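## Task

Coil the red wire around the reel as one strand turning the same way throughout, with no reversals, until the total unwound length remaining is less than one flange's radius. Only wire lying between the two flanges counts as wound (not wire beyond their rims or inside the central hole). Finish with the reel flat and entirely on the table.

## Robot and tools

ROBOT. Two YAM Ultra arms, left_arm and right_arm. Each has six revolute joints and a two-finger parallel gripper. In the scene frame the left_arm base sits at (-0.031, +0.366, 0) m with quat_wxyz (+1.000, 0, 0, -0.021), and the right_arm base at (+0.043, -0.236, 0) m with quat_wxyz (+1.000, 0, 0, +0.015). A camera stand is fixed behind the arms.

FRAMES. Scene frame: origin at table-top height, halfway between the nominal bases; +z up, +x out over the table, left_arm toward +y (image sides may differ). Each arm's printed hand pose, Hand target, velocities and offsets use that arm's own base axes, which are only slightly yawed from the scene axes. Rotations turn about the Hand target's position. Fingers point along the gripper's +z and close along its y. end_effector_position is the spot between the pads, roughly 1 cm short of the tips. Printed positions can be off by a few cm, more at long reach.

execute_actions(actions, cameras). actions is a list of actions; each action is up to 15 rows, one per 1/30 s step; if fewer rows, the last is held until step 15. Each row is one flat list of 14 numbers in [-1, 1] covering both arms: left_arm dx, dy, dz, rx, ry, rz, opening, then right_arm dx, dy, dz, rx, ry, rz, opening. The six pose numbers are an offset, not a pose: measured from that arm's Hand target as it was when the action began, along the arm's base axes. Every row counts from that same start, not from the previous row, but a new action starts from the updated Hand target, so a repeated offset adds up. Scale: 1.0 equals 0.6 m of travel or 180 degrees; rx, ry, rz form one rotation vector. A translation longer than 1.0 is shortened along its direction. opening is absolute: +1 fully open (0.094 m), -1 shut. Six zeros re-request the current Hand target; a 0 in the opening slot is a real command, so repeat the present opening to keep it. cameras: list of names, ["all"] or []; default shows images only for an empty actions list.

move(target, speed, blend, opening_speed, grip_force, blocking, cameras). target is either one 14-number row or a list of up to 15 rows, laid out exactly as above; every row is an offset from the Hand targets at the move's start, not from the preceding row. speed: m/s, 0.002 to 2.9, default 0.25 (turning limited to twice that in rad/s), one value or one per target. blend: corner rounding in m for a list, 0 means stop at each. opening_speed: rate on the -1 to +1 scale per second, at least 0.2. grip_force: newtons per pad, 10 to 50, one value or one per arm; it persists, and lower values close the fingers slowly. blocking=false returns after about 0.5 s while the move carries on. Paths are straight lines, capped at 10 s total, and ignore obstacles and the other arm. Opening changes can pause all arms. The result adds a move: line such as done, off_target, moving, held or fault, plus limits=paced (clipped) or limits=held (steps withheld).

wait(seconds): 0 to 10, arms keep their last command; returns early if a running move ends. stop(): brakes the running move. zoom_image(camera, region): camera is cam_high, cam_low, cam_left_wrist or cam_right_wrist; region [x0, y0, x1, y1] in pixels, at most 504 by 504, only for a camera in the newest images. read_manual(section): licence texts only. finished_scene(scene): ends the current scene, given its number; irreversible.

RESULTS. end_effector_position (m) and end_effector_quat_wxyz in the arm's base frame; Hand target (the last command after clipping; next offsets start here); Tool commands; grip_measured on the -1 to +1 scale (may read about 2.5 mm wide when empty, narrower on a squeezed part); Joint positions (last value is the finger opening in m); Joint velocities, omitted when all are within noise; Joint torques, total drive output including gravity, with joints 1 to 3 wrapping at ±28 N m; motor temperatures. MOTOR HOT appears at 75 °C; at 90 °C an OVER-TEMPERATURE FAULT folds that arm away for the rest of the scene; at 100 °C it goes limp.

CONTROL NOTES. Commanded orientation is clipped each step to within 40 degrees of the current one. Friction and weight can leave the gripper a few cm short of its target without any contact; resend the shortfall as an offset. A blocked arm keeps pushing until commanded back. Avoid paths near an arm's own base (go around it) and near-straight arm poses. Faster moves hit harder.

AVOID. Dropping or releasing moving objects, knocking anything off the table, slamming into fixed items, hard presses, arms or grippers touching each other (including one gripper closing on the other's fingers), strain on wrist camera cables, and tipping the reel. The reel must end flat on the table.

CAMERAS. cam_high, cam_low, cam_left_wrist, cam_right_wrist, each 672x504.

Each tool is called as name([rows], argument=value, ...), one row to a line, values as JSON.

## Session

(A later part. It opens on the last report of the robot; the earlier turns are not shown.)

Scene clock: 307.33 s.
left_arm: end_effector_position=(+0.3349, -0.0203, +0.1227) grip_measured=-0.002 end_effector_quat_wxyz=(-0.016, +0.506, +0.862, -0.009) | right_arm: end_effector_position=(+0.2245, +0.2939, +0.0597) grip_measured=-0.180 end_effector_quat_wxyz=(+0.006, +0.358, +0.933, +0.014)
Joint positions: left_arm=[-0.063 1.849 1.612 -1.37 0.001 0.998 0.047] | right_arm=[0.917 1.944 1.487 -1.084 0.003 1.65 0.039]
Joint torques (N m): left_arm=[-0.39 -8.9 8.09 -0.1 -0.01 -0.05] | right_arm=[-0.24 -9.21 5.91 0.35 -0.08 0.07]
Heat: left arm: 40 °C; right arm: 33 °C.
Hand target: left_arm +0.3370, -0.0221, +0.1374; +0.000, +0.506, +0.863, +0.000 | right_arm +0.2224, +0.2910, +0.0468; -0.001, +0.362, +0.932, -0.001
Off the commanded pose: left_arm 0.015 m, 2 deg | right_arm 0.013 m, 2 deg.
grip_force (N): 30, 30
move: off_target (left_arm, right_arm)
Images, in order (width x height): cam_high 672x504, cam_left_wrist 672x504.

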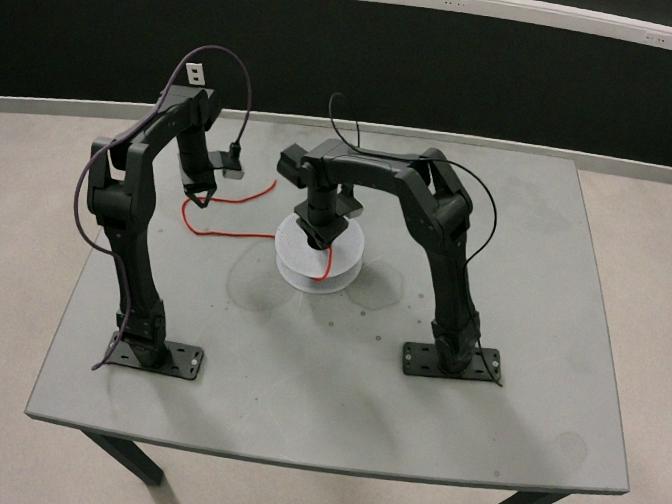

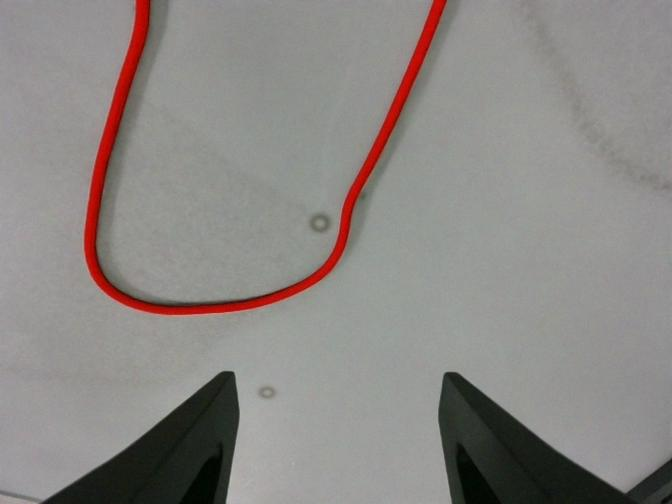

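move(target=[0.168,0.064,-0.155,0,0,0,-0.4,0,0,0,0,0,0,-0.1], speed=0.2, cameras=["cam_left_wrist"])

Scene clock: 310.33 s.
left_arm: end_effector_position=(+0.4294, +0.0149, +0.0403) grip_measured=-0.398 end_effector_quat_wxyz=(-0.012, +0.503, +0.864, -0.006) | right_arm: end_effector_position=(+0.2245, +0.2939, +0.0597) grip_measured=-0.180 end_effector_quat_wxyz=(+0.006, +0.358, +0.933, +0.014)
Joint positions: left_arm=[0.032 2.252 1.882 -1.226 -0.002 1.086 0.028] | right_arm=[0.917 1.944 1.487 -1.084 0.003 1.65 0.039]
Joint torques (N m): left_arm=[0.32 -9.37 8.23 0.11 0.01 0.08] | right_arm=[-0.25 -9.11 5.98 0.37 -0.08 0.04]
Heat: left arm: 40 °C; right arm: 33 °C.
Hand target: left_arm +0.4378, +0.0164, +0.0445; +0.000, +0.506, +0.863, +0.000 | right_arm +0.2224, +0.2910, +0.0468; -0.001, +0.362, +0.932, -0.001
Off the commanded pose: left_arm 0.009 m, 2 deg | right_arm 0.013 m, 2 deg.
grip_force (N): 30, 30
move: off_target (right_arm)
Images, in order (width x height): cam_left_wrist 672x504.

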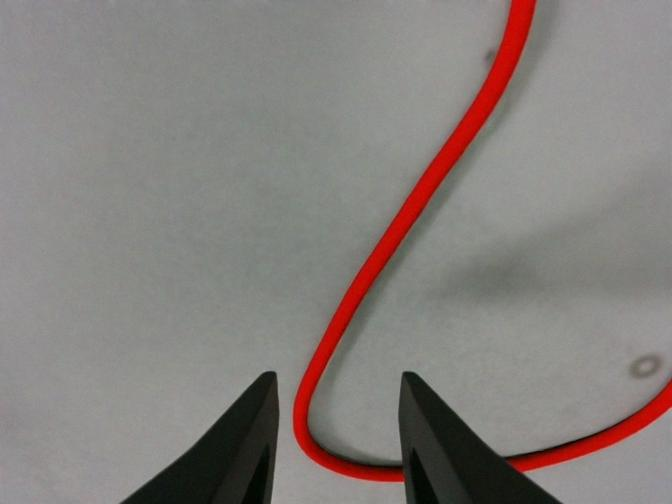

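move(target=[-0.003,-0.018,-0.055,0,0,-0.12,-0.4,0,0,0,0,0,0,-0.1], speed=0.08, cameras=["cam_left_wrist"])

Scene clock: 314.70 s.
left_arm: end_effector_position=(+0.4364, +0.0093, +0.0188) grip_measured=-0.398 end_effector_quat_wxyz=(+0.002, +0.652, +0.758, +0.003) | right_arm: end_effector_position=(+0.2245, +0.2939, +0.0597) grip_measured=-0.180 end_effector_quat_wxyz=(+0.006, +0.358, +0.933, +0.014)
Joint positions: left_arm=[0.018 2.261 1.81 -1.112 -0.002 1.439 0.028] | right_arm=[0.917 1.944 1.487 -1.084 0.003 1.65 0.039]
Joint torques (N m): left_arm=[-0.62 -8.84 5.07 0.24 0.02 0.07] | right_arm=[-0.28 -9.21 5.97 0.38 -0.07 0.06]
Heat: left arm: 39 °C; right arm: 32 °C.
Hand target: left_arm +0.4359, +0.0056, +0.0114; +0.000, +0.658, +0.753, +0.000 | right_arm +0.2224, +0.2910, +0.0468; -0.001, +0.362, +0.932, -0.001
Off the commanded pose: left_arm 0.008 m, 1 deg | right_arm 0.013 m, 2 deg.
grip_force (N): 30, 30
move: off_target (right_arm)
Images, in order (width x height): cam_left_wrist 672x504.

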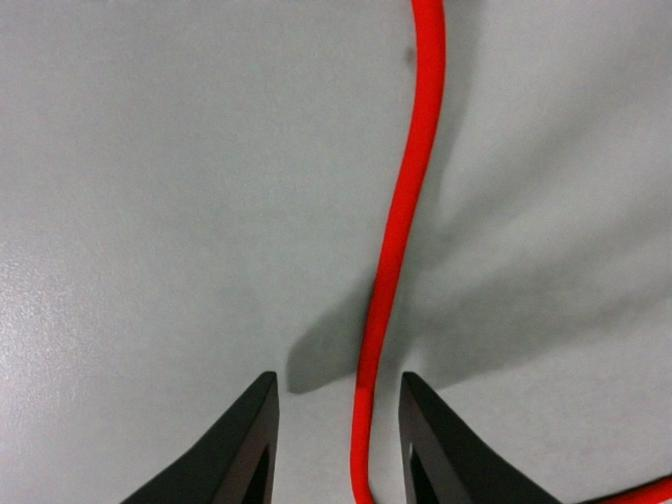

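Good; lower a bit and grip.

move([
  [0,0.002,-0.007,0,0,0,-0.4,0,0,0,0,0,0,-0.1],
  [0,0.002,-0.007,0,0,0,-1,0,0,0,0,0,0,-0.1],
  [0,0.002,0.04,0,0,0,-1,0,0,0,0,0,0,-0.1],
], speed=0.05, opening_speed=0.7, cameras=["cam_left_wrist","cam_high"])

Scene clock: 319.03 s.
left_arm: end_effector_position=(+0.4317, +0.0092, +0.0255) grip_measured=-0.938 end_effector_quat_wxyz=(-0.007, +0.653, +0.757, -0.005) | right_arm: end_effector_position=(+0.2245, +0.2939, +0.0597) grip_measured=-0.180 end_effector_quat_wxyz=(+0.006, +0.358, +0.933, +0.014)
Joint positions: left_arm=[0.018 2.262 1.839 -1.165 -0.002 1.442 0.003] | right_arm=[0.917 1.944 1.487 -1.084 0.003 1.65 0.039]
Joint torques (N m): left_arm=[-0.4 -10.39 8.2 -0.09 0.02 0.09] | right_arm=[-0.23 -9.21 5.93 0.37 -0.09 0.07]
Heat: left arm: 40 °C; right arm: 32 °C.
Hand target: left_arm +0.4360, +0.0067, +0.0355; +0.000, +0.658, +0.753, +0.000 | right_arm +0.2224, +0.2910, +0.0468; -0.001, +0.362, +0.932, -0.001
Off the commanded pose: left_arm 0.011 m, 1 deg | right_arm 0.013 m, 2 deg.
grip_force (N): 30, 30
move: off_target (left_arm, right_arm)
Images, in order (width x height): cam_high 672x504, cam_left_wrist 672x504.

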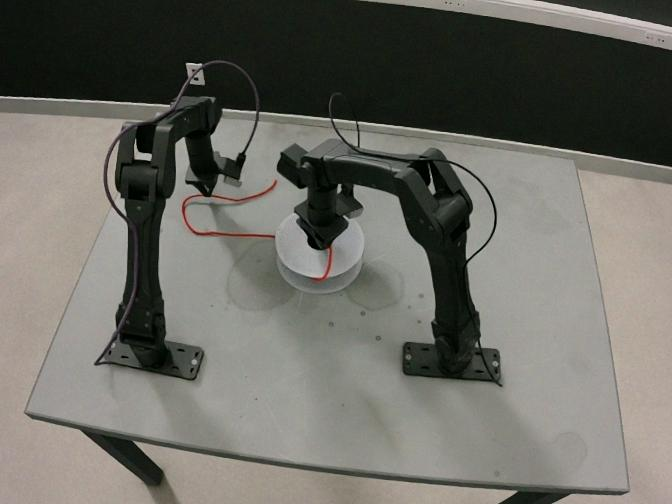

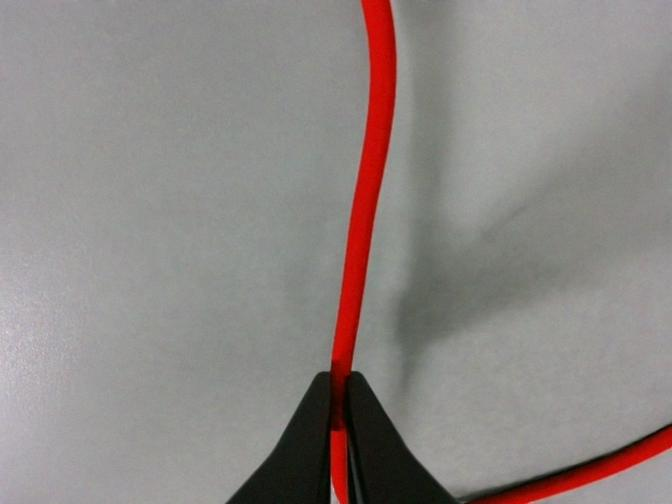

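move([
  [-0.034,-0.075,0,0,0,0.3,-1,0,0,0,0,0,0.5,-0.1],
  [-0.079,-0.184,0.005,0,0,0.344,-1,0,0,0,0,0,0.99,-0.1],
], speed=0.2, blend=[0.03,0], cameras=["all"])

zoom_image(camera="cam_high", region=[160, 150, 420, 340])

zoom_image(camera="cam_low", region=[370, 210, 510, 320])

Scene clock: 330.13 s.
left_arm: end_effector_position=(+0.3834, -0.0990, +0.0230) grip_measured=-0.938 end_effector_quat_wxyz=(-0.027, +0.178, +0.984, +0.003) | right_arm: end_effector_position=(+0.2085, +0.2896, +0.0603) grip_measured=-0.165 end_effector_quat_wxyz=(+0.005, +0.919, -0.393, -0.028)
Joint positions: left_arm=[-0.256 2.158 1.657 -1.124 -0.002 0.102 0.003] | right_arm=[0.917 1.944 1.489 -1.138 -0.053 -1.416 0.039]
Joint torques (N m): left_arm=[-0.57 -12.36 4.94 0.18 0.03 -0.09] | right_arm=[-0.13 -9.11 5.71 0.8 0.52 -0.42]
Heat: left arm: 41 °C; right arm: 32 °C.
Hand target: left_arm +0.3885, -0.1038, +0.0384; +0.000, +0.177, +0.984, +0.000 | right_arm +0.2224, +0.2910, +0.0469; -0.001, +0.926, -0.376, +0.001
Off the commanded pose: left_arm 0.017 m, 3 deg | right_arm 0.019 m, 4 deg.
grip_force (N): 30, 30
move: off_target (left_arm, right_arm)

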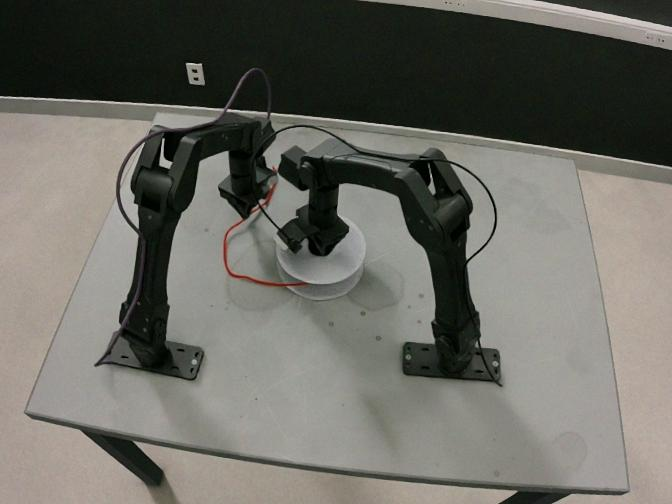

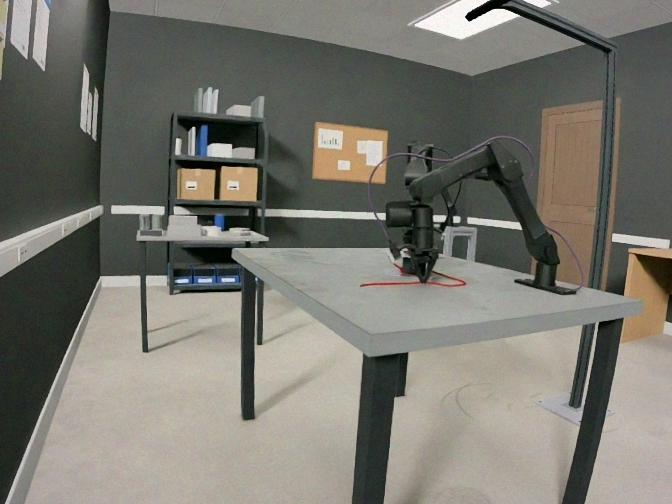

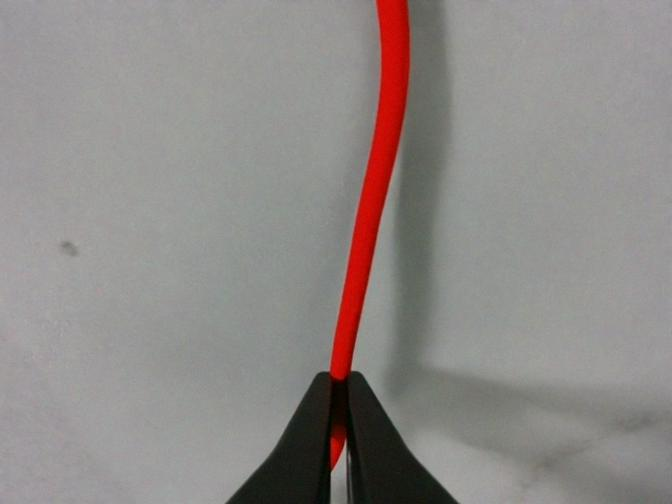

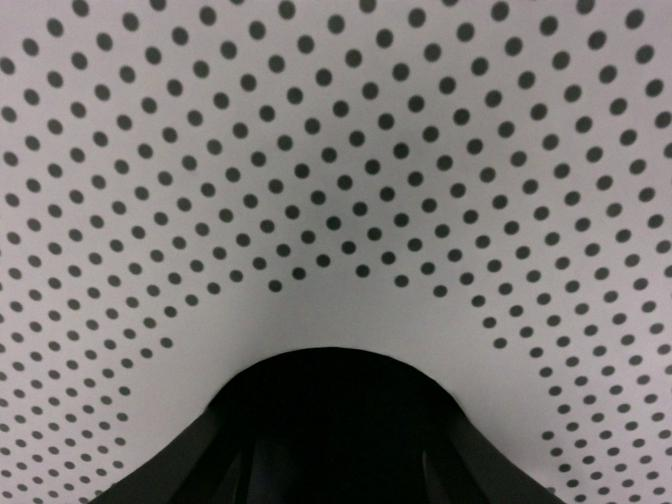

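Scaled by 1.938 from the camera's 672x504 image, which has a finer 960x720 frame.

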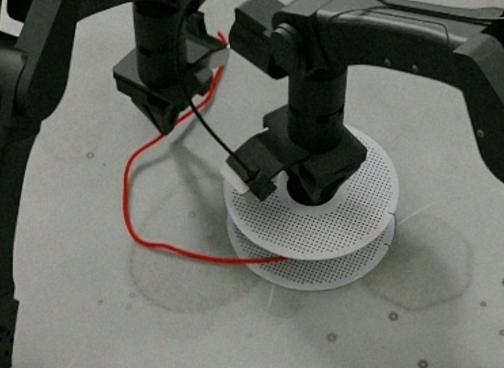

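Scaled by 3.600 from the camera's 672x504 image, which has a finer 960x720 frame.

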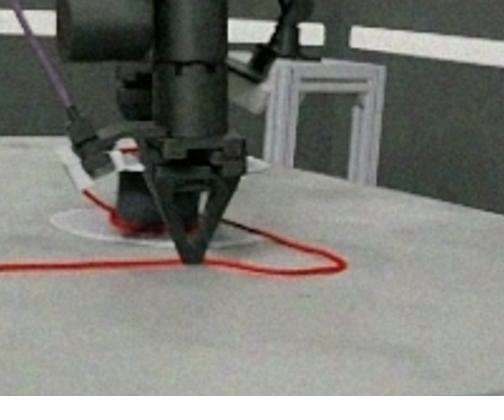

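move([
  [0,0,0,0,0,0,0,0,0,0,0,0,0,-0.95],
  [0,0,0.13,0,0,0,0,-0.014,0,0.07,0,0,0,-0.95],
  [0.09,-0.02,0.13,0,0,0,0,-0.014,0,0.07,0,0,-0.5,-0.95],
  [0.09,-0.02,0.13,0,0,0,0,-0.014,0,0.07,0,0,-0.99,-0.95],
], speed=0.25, blend=[0,0.01,0.02,0], cameras=["all"])

Scene clock: 341.70 s.
left_arm: end_effector_position=(+0.4405, -0.1139, +0.1157) grip_measured=-0.002 end_effector_quat_wxyz=(+0.008, +0.177, +0.984, +0.000) | right_arm: end_effector_position=(+0.2125, +0.2864, +0.0749) grip_measured=-0.948 end_effector_quat_wxyz=(-0.007, +0.360, +0.933, -0.015)
Joint positions: left_arm=[-0.256 2.355 2.358 -1.558 -0.002 0.101 0.047] | right_arm=[0.927 1.943 1.547 -1.208 -0.005 1.664 0.002]
Joint torques (N m): left_arm=[-0.13 -9.26 8.27 0.03 0.02 -0.02] | right_arm=[0.59 -13.09 9.48 -0.02 0.01 0.1]
Heat: left arm: 40 °C; right arm: 33 °C.
Hand target: left_arm +0.4426, -0.1158, +0.1165; +0.000, +0.177, +0.984, +0.000 | right_arm +0.2140, +0.2910, +0.0890; -0.001, +0.362, +0.932, -0.001
Off the commanded pose: left_arm 0.003 m, 1 deg | right_arm 0.015 m, 2 deg.
joint sent to its limit (left arm) — joint 4 (wrist pitch), lower limit. The joint targets still meet the commanded pose.
grip_force (N): 30, 30
move: off_target (right_arm)

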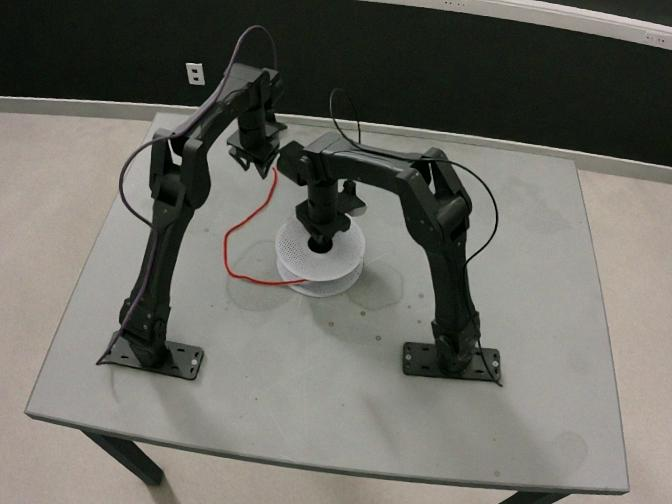

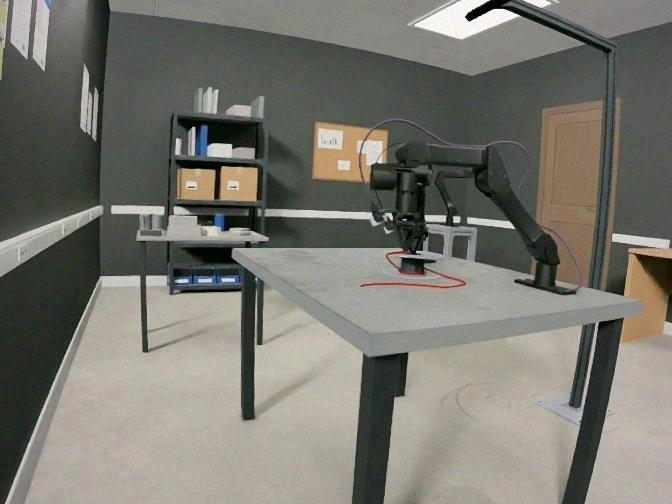

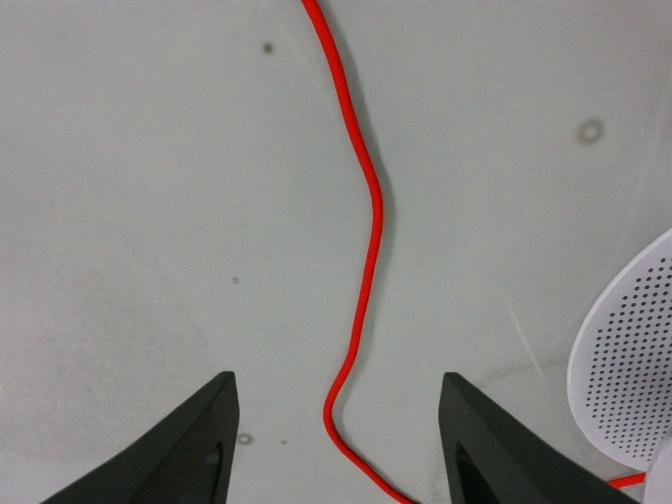

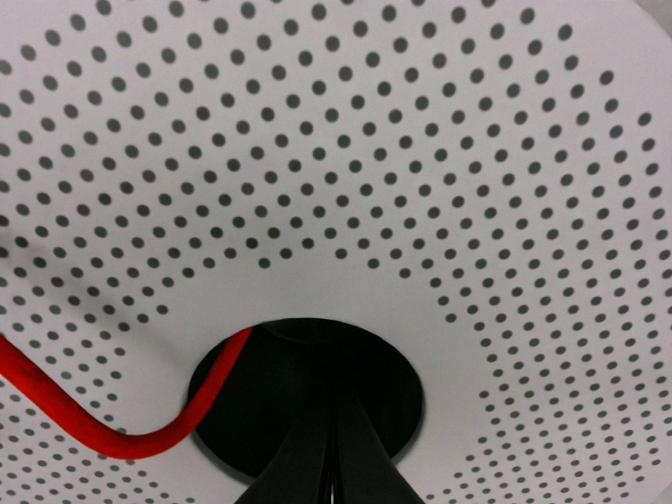

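move([
  [0.085,-0.0387,-0.1275,0,0,0.11,-0.4,0,0.006,0.017,0,0,0.067,-0.95],
], speed=0.15, cameras=["cam_left_wrist","cam_right_wrist"])

Scene clock: 346.40 s.
left_arm: end_effector_position=(+0.4930, -0.1343, +0.0379) grip_measured=-0.398 end_effector_quat_wxyz=(+0.011, +0.006, +1.000, -0.002) | right_arm: end_effector_position=(+0.2144, +0.2921, +0.0887) grip_measured=-0.948 end_effector_quat_wxyz=(-0.006, +0.270, +0.963, -0.007)
Joint positions: left_arm=[-0.269 2.722 2.732 -1.558 -0.002 -0.257 0.028] | right_arm=[0.932 1.943 1.603 -1.248 -0.005 1.478 0.002]
Joint torques (N m): left_arm=[-0.64 -11.19 8.21 0.03 0.02 -0.11] | right_arm=[0.61 -12.41 9.28 -0.02 0.02 -0.1]
Heat: left arm: 40 °C; right arm: 33 °C.
Hand target: left_arm +0.4936, -0.1389, +0.0399; +0.000, +0.006, +1.000, +0.000 | right_arm +0.2139, +0.2946, +0.0992; -0.001, +0.262, +0.965, -0.001
Off the commanded pose: left_arm 0.005 m, 1 deg | right_arm 0.011 m, 1 deg.
joint sent to its limit (left arm) — joint 4 (wrist pitch), lower limit. The joint targets still meet the commanded pose.
grip_force (N): 30, 30
move: off_target (right_arm)
Images, in order (width x height): cam_left_wrist 672x504, cam_right_wrist 672x504.

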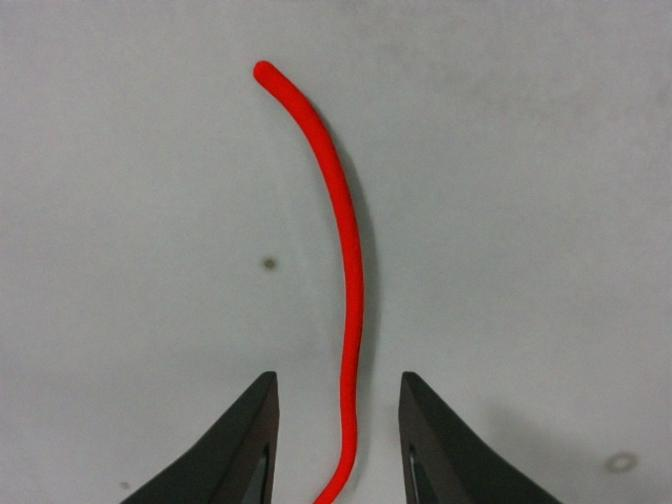

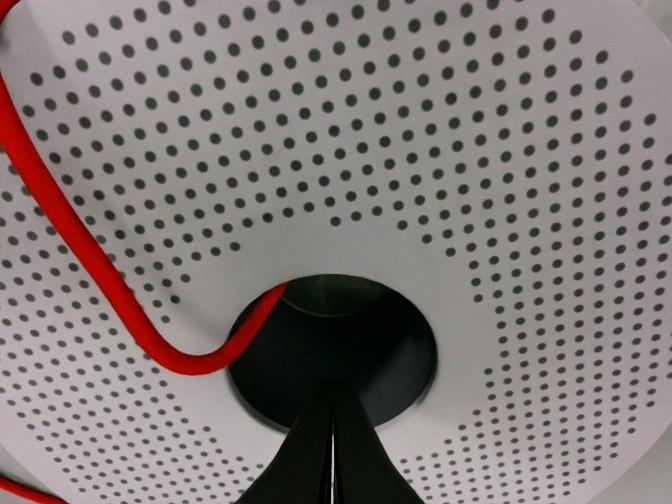

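move([
  [0.01,-0.006,-0.045,0,0,0,-0.4,-0.002,-0.0037,-0.084,0,0,0,-0.95],
  [0.01,-0.006,-0.055,0,0,0,-1,-0.002,-0.0037,-0.084,0,0,0,-0.1],
  [-0.13,0.0,-0.03,0,0,0,-1,-0.002,-0.0037,-0.084,0,0,0,-0.1],
], speed=0.08, opening_speed=0.8, cameras=["cam_left_wrist","cam_right_wrist","cam_high"])

Scene clock: 352.93 s.
left_arm: end_effector_position=(+0.4200, -0.1364, +0.0154) grip_measured=-0.938 end_effector_quat_wxyz=(-0.002, +0.006, +1.000, +0.001) | right_arm: end_effector_position=(+0.2151, +0.2933, +0.0550) grip_measured=-0.287 end_effector_quat_wxyz=(-0.001, +0.269, +0.963, +0.006)
Joint positions: left_arm=[-0.317 2.299 1.861 -1.138 -0.001 -0.305 0.003] | right_arm=[0.932 1.943 1.467 -1.084 -0.006 1.477 0.033]
Joint torques (N m): left_arm=[-0.66 -11.86 4.19 0.05 0.01 -0.05] | right_arm=[0.57 -10.44 6.09 0.35 0 -0.11]
Heat: left arm: 41 °C; right arm: 33 °C.
Hand target: left_arm +0.4154, -0.1390, +0.0218; +0.000, +0.006, +1.000, +0.000 | right_arm +0.2128, +0.2925, +0.0488; -0.001, +0.262, +0.965, -0.001
Off the commanded pose: left_arm 0.008 m, 0 deg | right_arm 0.007 m, 1 deg.
grip_force (N): 30, 30
move: done; target 2's new opening was sent with left_arm's hand 0.012 m and 1 deg from that target
Images, in order (width x height): cam_high 672x504, cam_left_wrist 672x504, cam_right_wrist 672x504.

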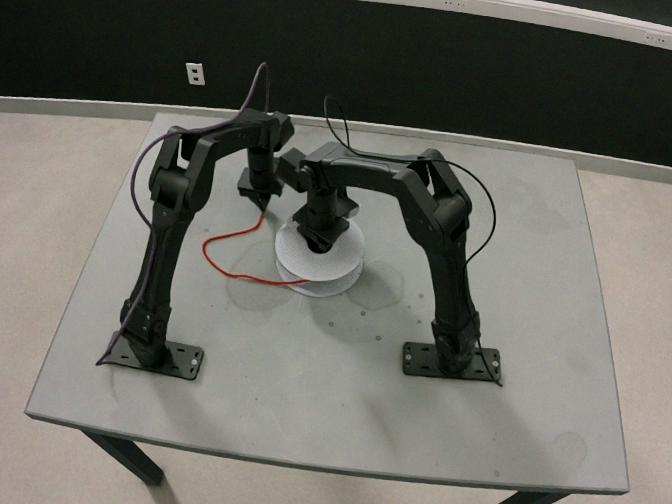

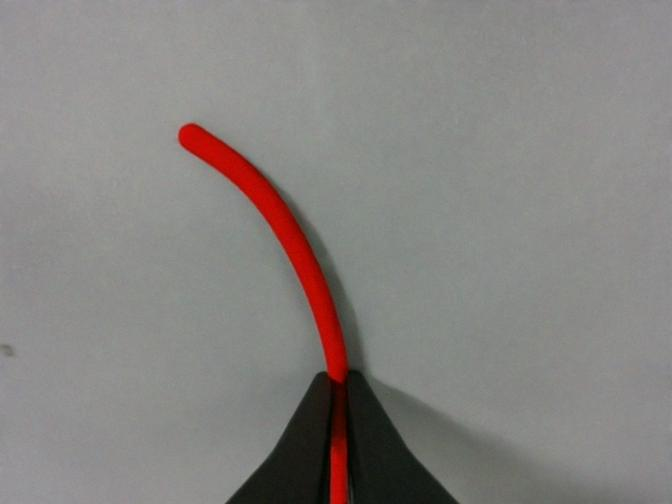

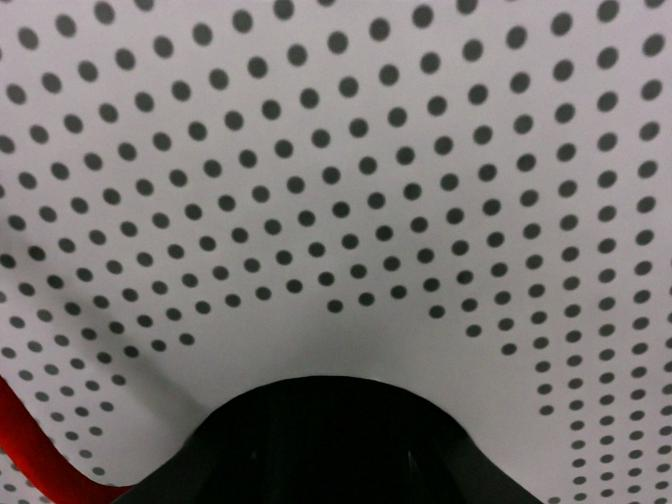

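move([
  [0.03,0.06,0.02,0,0,0,-1,0,0,0,0,0,0.5,-0.1],
  [0.03,0.06,0.02,0,0,0,-1,0,0,0,0,0,1.03,-0.1],
], speed=0.2, blend=[0.03,0], cameras=["all"])

zoom_image(camera="cam_high", region=[160, 150, 420, 340])

zoom_image(camera="cam_low", region=[370, 210, 510, 320])

every number of target 2 of 2 must lie in its column's range; nothing of the call was run
Scene clock: 355.43 s.
left_arm: end_effector_position=(+0.4200, -0.1365, +0.0156) grip_measured=-0.938 end_effector_quat_wxyz=(-0.002, +0.006, +1.000, +0.001) | right_arm: end_effector_position=(+0.2151, +0.2933, +0.0550) grip_measured=-0.287 end_effector_quat_wxyz=(-0.001, +0.269, +0.963, +0.006)
Joint positions: left_arm=[-0.317 2.299 1.861 -1.138 -0.001 -0.306 0.003] | right_arm=[0.932 1.943 1.467 -1.084 -0.006 1.477 0.033]
Joint torques (N m): left_arm=[-0.64 -11.86 4.11 0.08 0.02 -0.07] | right_arm=[0.58 -10.43 6.02 0.33 0.03 -0.09]
Heat: left arm: 41 °C; right arm: 33 °C.
Hand target: left_arm +0.4155, -0.1390, +0.0220; +0.000, +0.006, +1.000, +0.000 | right_arm +0.2128, +0.2925, +0.0488; -0.001, +0.262, +0.965, -0.001
Tool commands: left_gripper/opening=-1.0 right_gripper/opening=-0.1
Off the commanded pose: left_arm 0.008 m, 0 deg | right_arm 0.007 m, 1 deg.
grip_force (N): 30, 30

Scaled by 1.938 from the camera's 672x504 image, which has a finer 960x720 frame.
This view is cut from an older image: the scene may have changed since it was taken.

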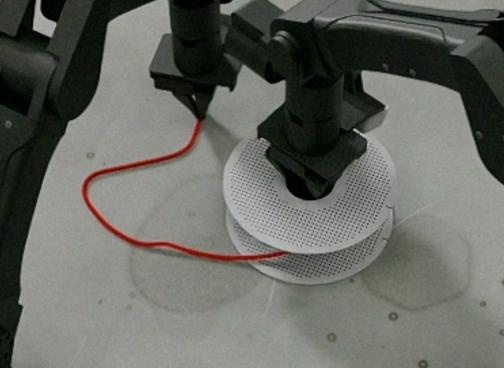

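This scene's latest camera images include none from cam_low. They are from: cam_high, cam_left_wrist, cam_right_wrist. cam_low's image comes with the result of a call that names it in "cameras".

move([
  [0.03,0.06,0.02,0,0,0,-1,0,0,0,0,0,0.5,-0.1],
  [0.03,0.06,0.02,0,0,0,-1,0,0,0,0,0,0.99,-0.1],
], speed=0.2, blend=[0.03,0], cameras=["all"])

zoom_image(camera="cam_high", region=[160, 150, 420, 340])

zoom_image(camera="cam_low", region=[370, 210, 510, 320])

Scene clock: 364.97 s.
left_arm: end_effector_position=(+0.4269, -0.1064, +0.0259) grip_measured=-0.938 end_effector_quat_wxyz=(-0.010, +0.006, +1.000, -0.002) | right_arm: end_effector_position=(+0.2264, +0.2992, +0.0565) grip_measured=-0.251 end_effector_quat_wxyz=(-0.023, +0.956, -0.292, +0.021)
Joint positions: left_arm=[-0.243 2.299 1.903 -1.193 0.008 -0.232 0.003] | right_arm=[0.932 1.94 1.467 -1.039 0.025 -1.617 0.035]
Joint torques (N m): left_arm=[0.68 -10.22 8.36 -0.03 -0.11 0.08] | right_arm=[0.54 -10.45 5.91 0.04 -0.27 -0.24]
Motor temperatures (°C): left_arm=[28 40 33 24 23 24 25] | right_arm=[23 34 29 29 22 24 26]
Heat: left arm: 40 °C; right arm: 34 °C.
Hand target: left_arm +0.4336, -0.1030, +0.0341; +0.000, +0.006, +1.000, +0.000 | right_arm +0.2128, +0.2924, +0.0487; +0.000, +0.961, -0.277, +0.001
Off the commanded pose: left_arm 0.011 m, 1 deg | right_arm 0.017 m, 4 deg.
grip_force (N): 30, 30
move: off_target (left_arm, right_arm)

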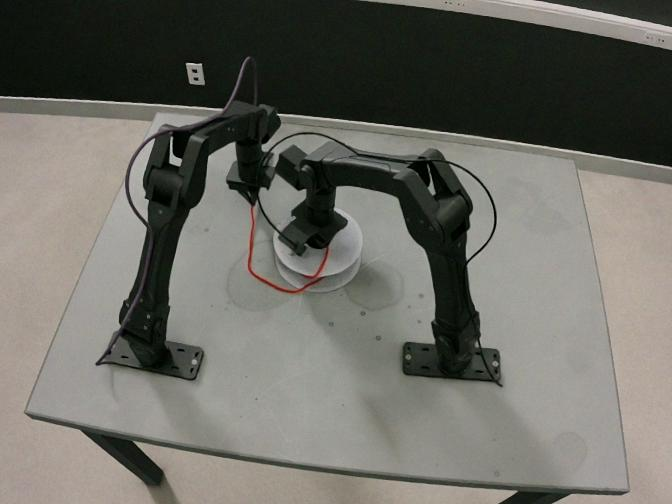

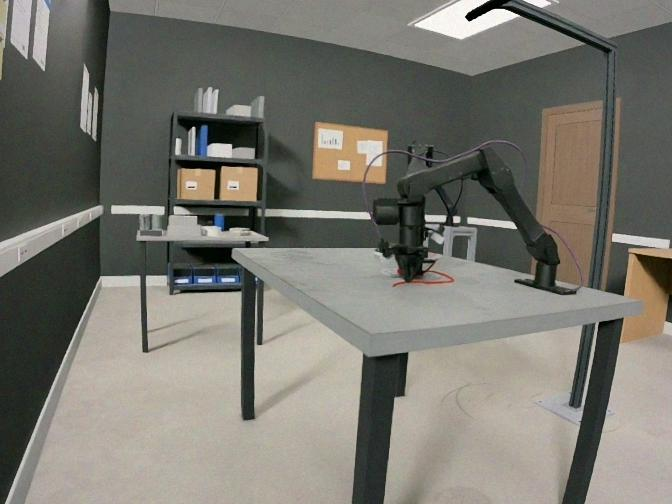

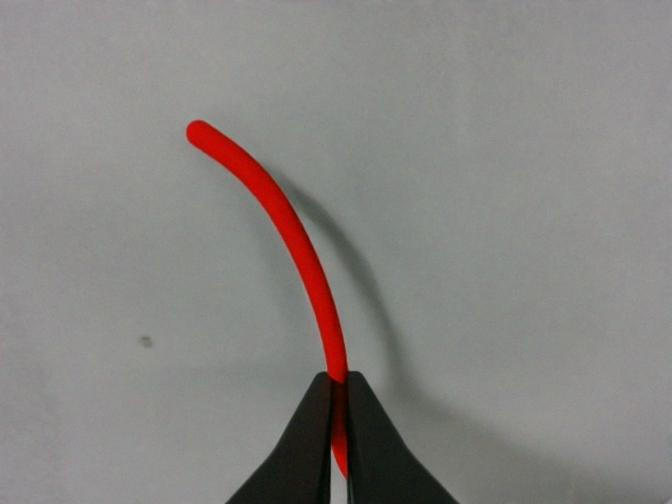

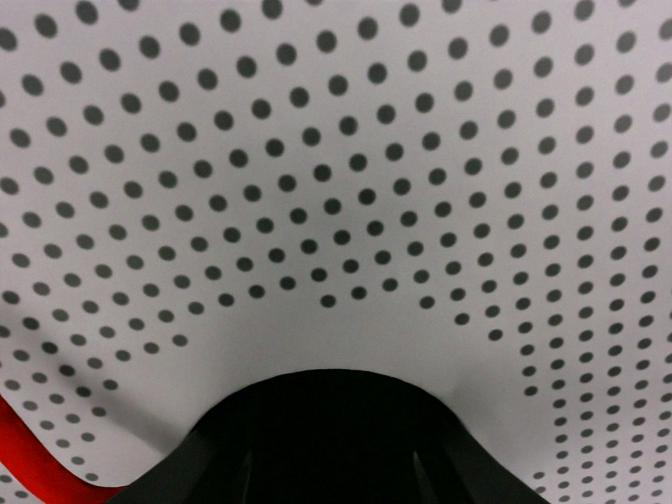

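Scaled by 1.938 from the camera's 672x504 image, which has a finer 960x720 frame.

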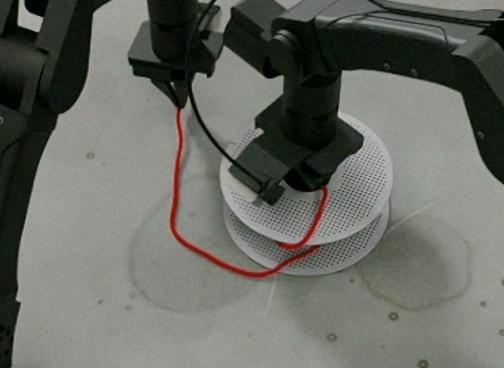

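Scaled by 3.600 from the camera's 672x504 image, which has a finer 960x720 frame.

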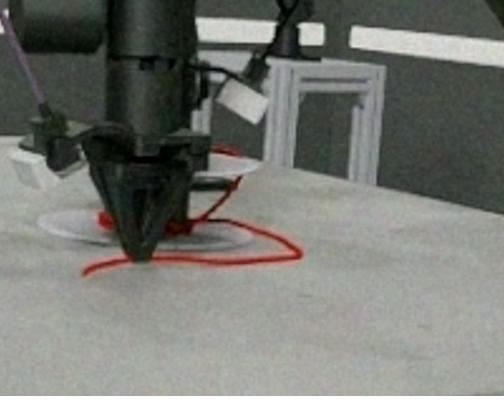

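move([
  [0,0,0,0,0,0,-1,0,0,0,0,0,0,-0.95],
  [0,0,0,0,0,0,-1,0.0232,0.0138,0.085,0,0,0,-0.95],
  [0,0,0,0,0,0,-1,0.0232,0.0138,0.085,0,0,-0.5,-0.95],
  [0,0,0,0,0,0,-1,0.0232,0.0138,0.085,0,0,-0.99,-0.95],
], speed=0.3, blend=[0,0.01,0.02,0], cameras=["cam_right_wrist","cam_high","cam_low"])

Scene clock: 375.77 s.
left_arm: end_effector_position=(+0.4269, -0.1064, +0.0259) grip_measured=-0.938 end_effector_quat_wxyz=(-0.010, +0.006, +1.000, -0.002) | right_arm: end_effector_position=(+0.2256, +0.3012, +0.1044) grip_measured=-0.948 end_effector_quat_wxyz=(+0.007, +0.254, +0.967, +0.010)
Joint positions: left_arm=[-0.243 2.299 1.903 -1.193 0.008 -0.232 0.003] | right_arm=[0.928 1.953 1.678 -1.272 0.006 1.442 0.002]
Joint torques (N m): left_arm=[0.68 -10.25 8.36 -0.04 -0.1 0.08] | right_arm=[-0.69 -9.32 8.94 0.11 -0.1 0.12]
Heat: left arm: 40 °C; right arm: 34 °C.
Hand target: left_arm +0.4336, -0.1030, +0.0341; +0.000, +0.006, +1.000, +0.000 | right_arm +0.2267, +0.3006, +0.0997; -0.001, +0.262, +0.965, -0.001
Off the commanded pose: left_arm 0.011 m, 1 deg | right_arm 0.005 m, 2 deg.
grip_force (N): 30, 30
move: off_target (left_arm)
Images, in order (width x height): cam_high 672x504, cam_low 672x504, cam_right_wrist 672x504.

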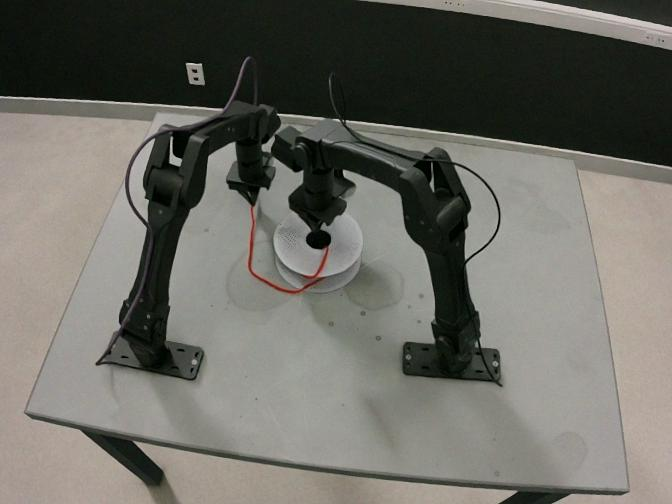

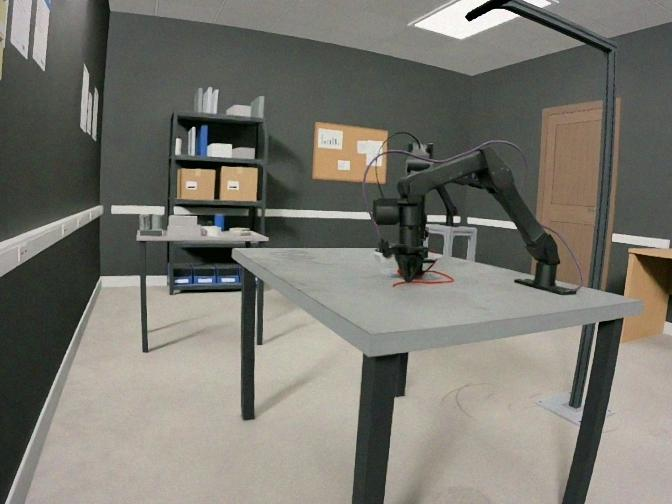

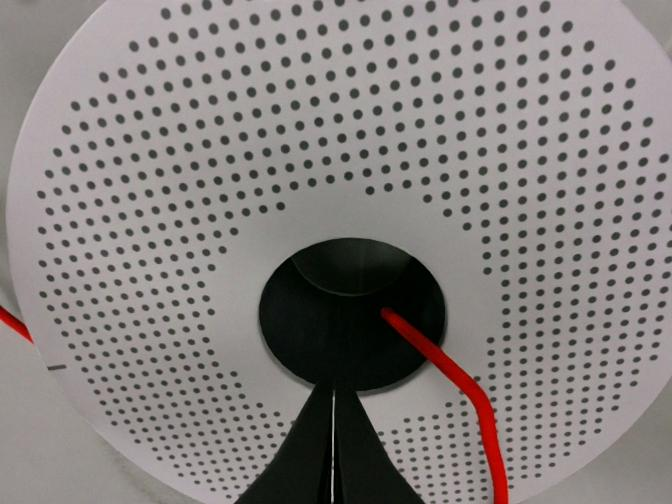

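move([
  [0,0,0,0,0,0,-1,0.0015,-0.0057,-0.01,0,0,-0.09,-0.95],
  [0,0,0,0,0,0,-1,0.001,-0.007,-0.0845,0,0,-0.09,-0.95],
  [0,0,0,0,0,0,-1,0.001,-0.007,-0.0845,0,0,-0.09,-0.1],
], speed=[0.1,0.06,0.06], cameras=["cam_right_wrist"])

Scene clock: 380.70 s.
left_arm: end_effector_position=(+0.4269, -0.1064, +0.0259) grip_measured=-0.938 end_effector_quat_wxyz=(-0.010, +0.006, +1.000, -0.002) | right_arm: end_effector_position=(+0.2275, +0.2999, +0.0600) grip_measured=-0.176 end_effector_quat_wxyz=(+0.006, +0.389, +0.921, +0.012)
Joint positions: left_arm=[-0.243 2.299 1.903 -1.193 0.008 -0.232 0.003] | right_arm=[0.922 1.973 1.529 -1.102 0.005 1.72 0.039]
Joint torques (N m): left_arm=[0.68 -10.22 8.38 -0.03 -0.1 0.08] | right_arm=[-0.73 -9.78 6.17 0.35 -0.08 0.09]
Heat: left arm: 40 °C; right arm: 35 °C.
Hand target: left_arm +0.4336, -0.1030, +0.0341; +0.000, +0.006, +1.000, +0.000 | right_arm +0.2273, +0.2965, +0.0491; -0.001, +0.395, +0.919, +0.000
Off the commanded pose: left_arm 0.011 m, 1 deg | right_arm 0.012 m, 2 deg.
grip_force (N): 30, 30
move: off_target (left_arm, right_arm); target 3's new opening was sent with right_arm's hand 0.011 m and 2 deg from that target
Images, in order (width x height): cam_right_wrist 672x504.

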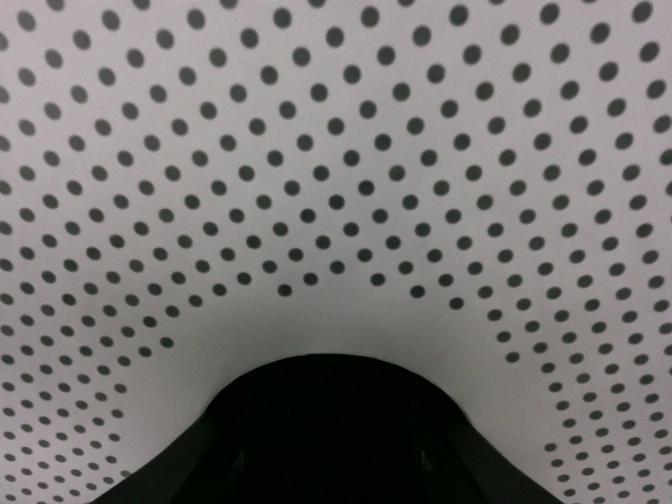

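move([
  [0,0,0,0,0,0,-1,0,0,0,0,0,0.5,-0.1],
  [0,0,0,0,0,0,-1,0,0,0,0,0,0.99,-0.1],
], speed=0.2, blend=[0.03,0], cameras=["all"])

zoom_image(camera="cam_high", region=[160, 150, 420, 340])

zoom_image(camera="cam_low", region=[370, 210, 510, 320])

Scene clock: 389.97 s.
left_arm: end_effector_position=(+0.4144, -0.1108, +0.0266) grip_measured=-0.938 end_effector_quat_wxyz=(-0.036, +0.005, +0.999, -0.016) | right_arm: end_effector_position=(+0.2153, +0.3047, +0.0622) grip_measured=-0.156 end_effector_quat_wxyz=(-0.012, +0.899, -0.437, -0.034)
Joint positions: left_arm=[-0.243 2.299 1.903 -1.238 0.049 -0.232 0.003] | right_arm=[0.919 1.973 1.536 -1.125 -0.071 -1.318 0.04]
Joint torques (N m): left_arm=[0.66 -10.28 8.32 0.32 -0.55 0.06] | right_arm=[-0.4 -9.61 5.81 0.51 0.68 -0.73]
Heat: left arm: 40 °C; right arm: 34 °C.
Hand target: left_arm +0.4335, -0.1030, +0.0341; +0.000, +0.006, +1.000, +0.000 | right_arm +0.2272, +0.2965, +0.0490; +0.000, +0.912, -0.410, +0.001
Off the commanded pose: left_arm 0.022 m, 5 deg | right_arm 0.020 m, 5 deg.
grip_force (N): 30, 30
move: off_target (left_arm, right_arm)

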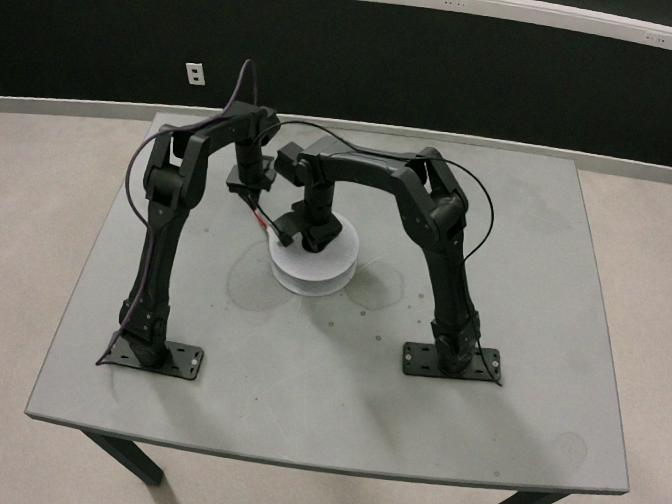

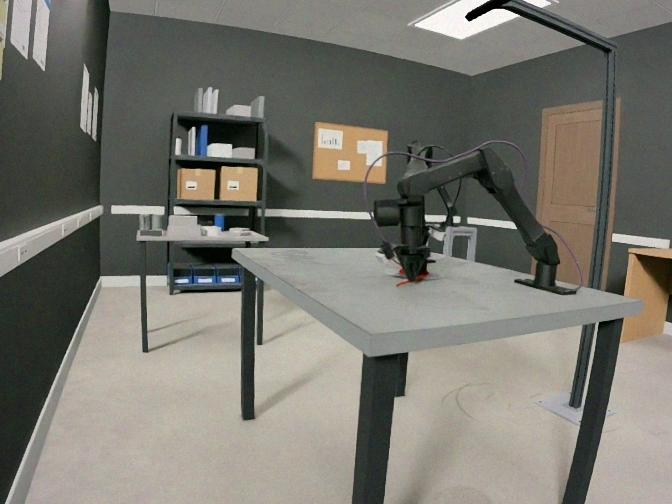

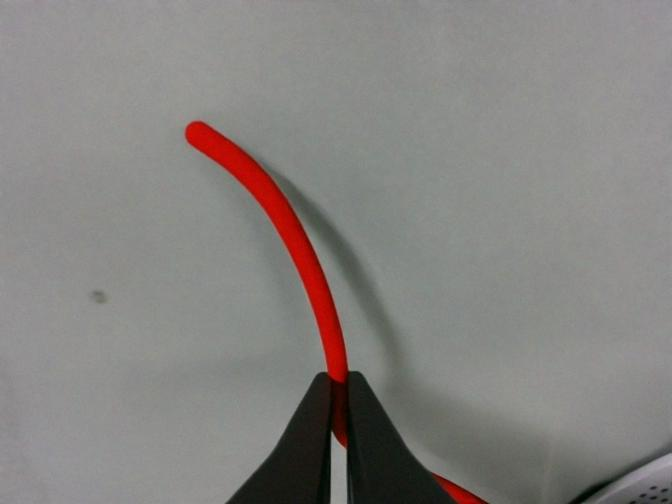

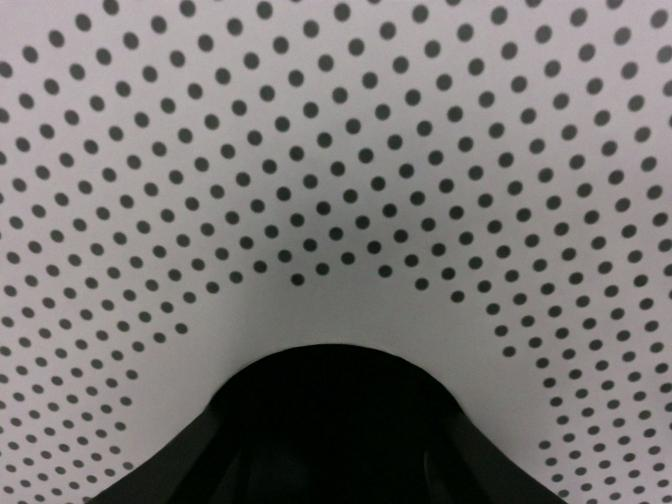

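Scaled by 1.938 from the camera's 672x504 image, which has a finer 960x720 frame.

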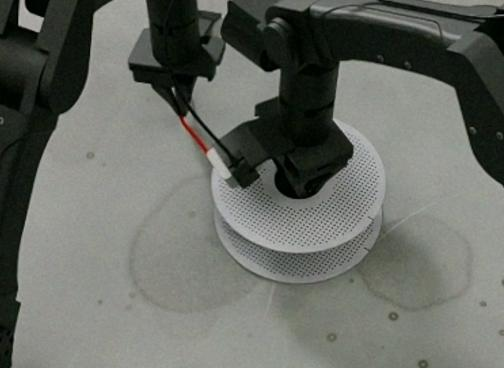

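Scaled by 3.600 from the camera's 672x504 image, which has a finer 960x720 frame.

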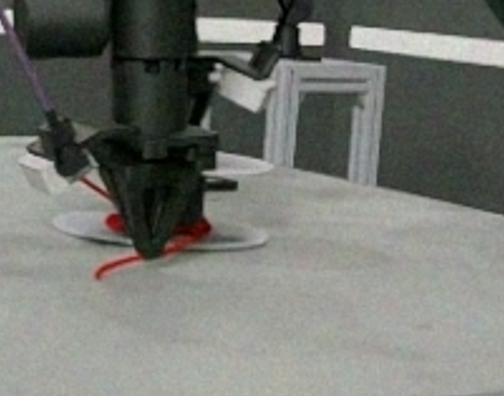

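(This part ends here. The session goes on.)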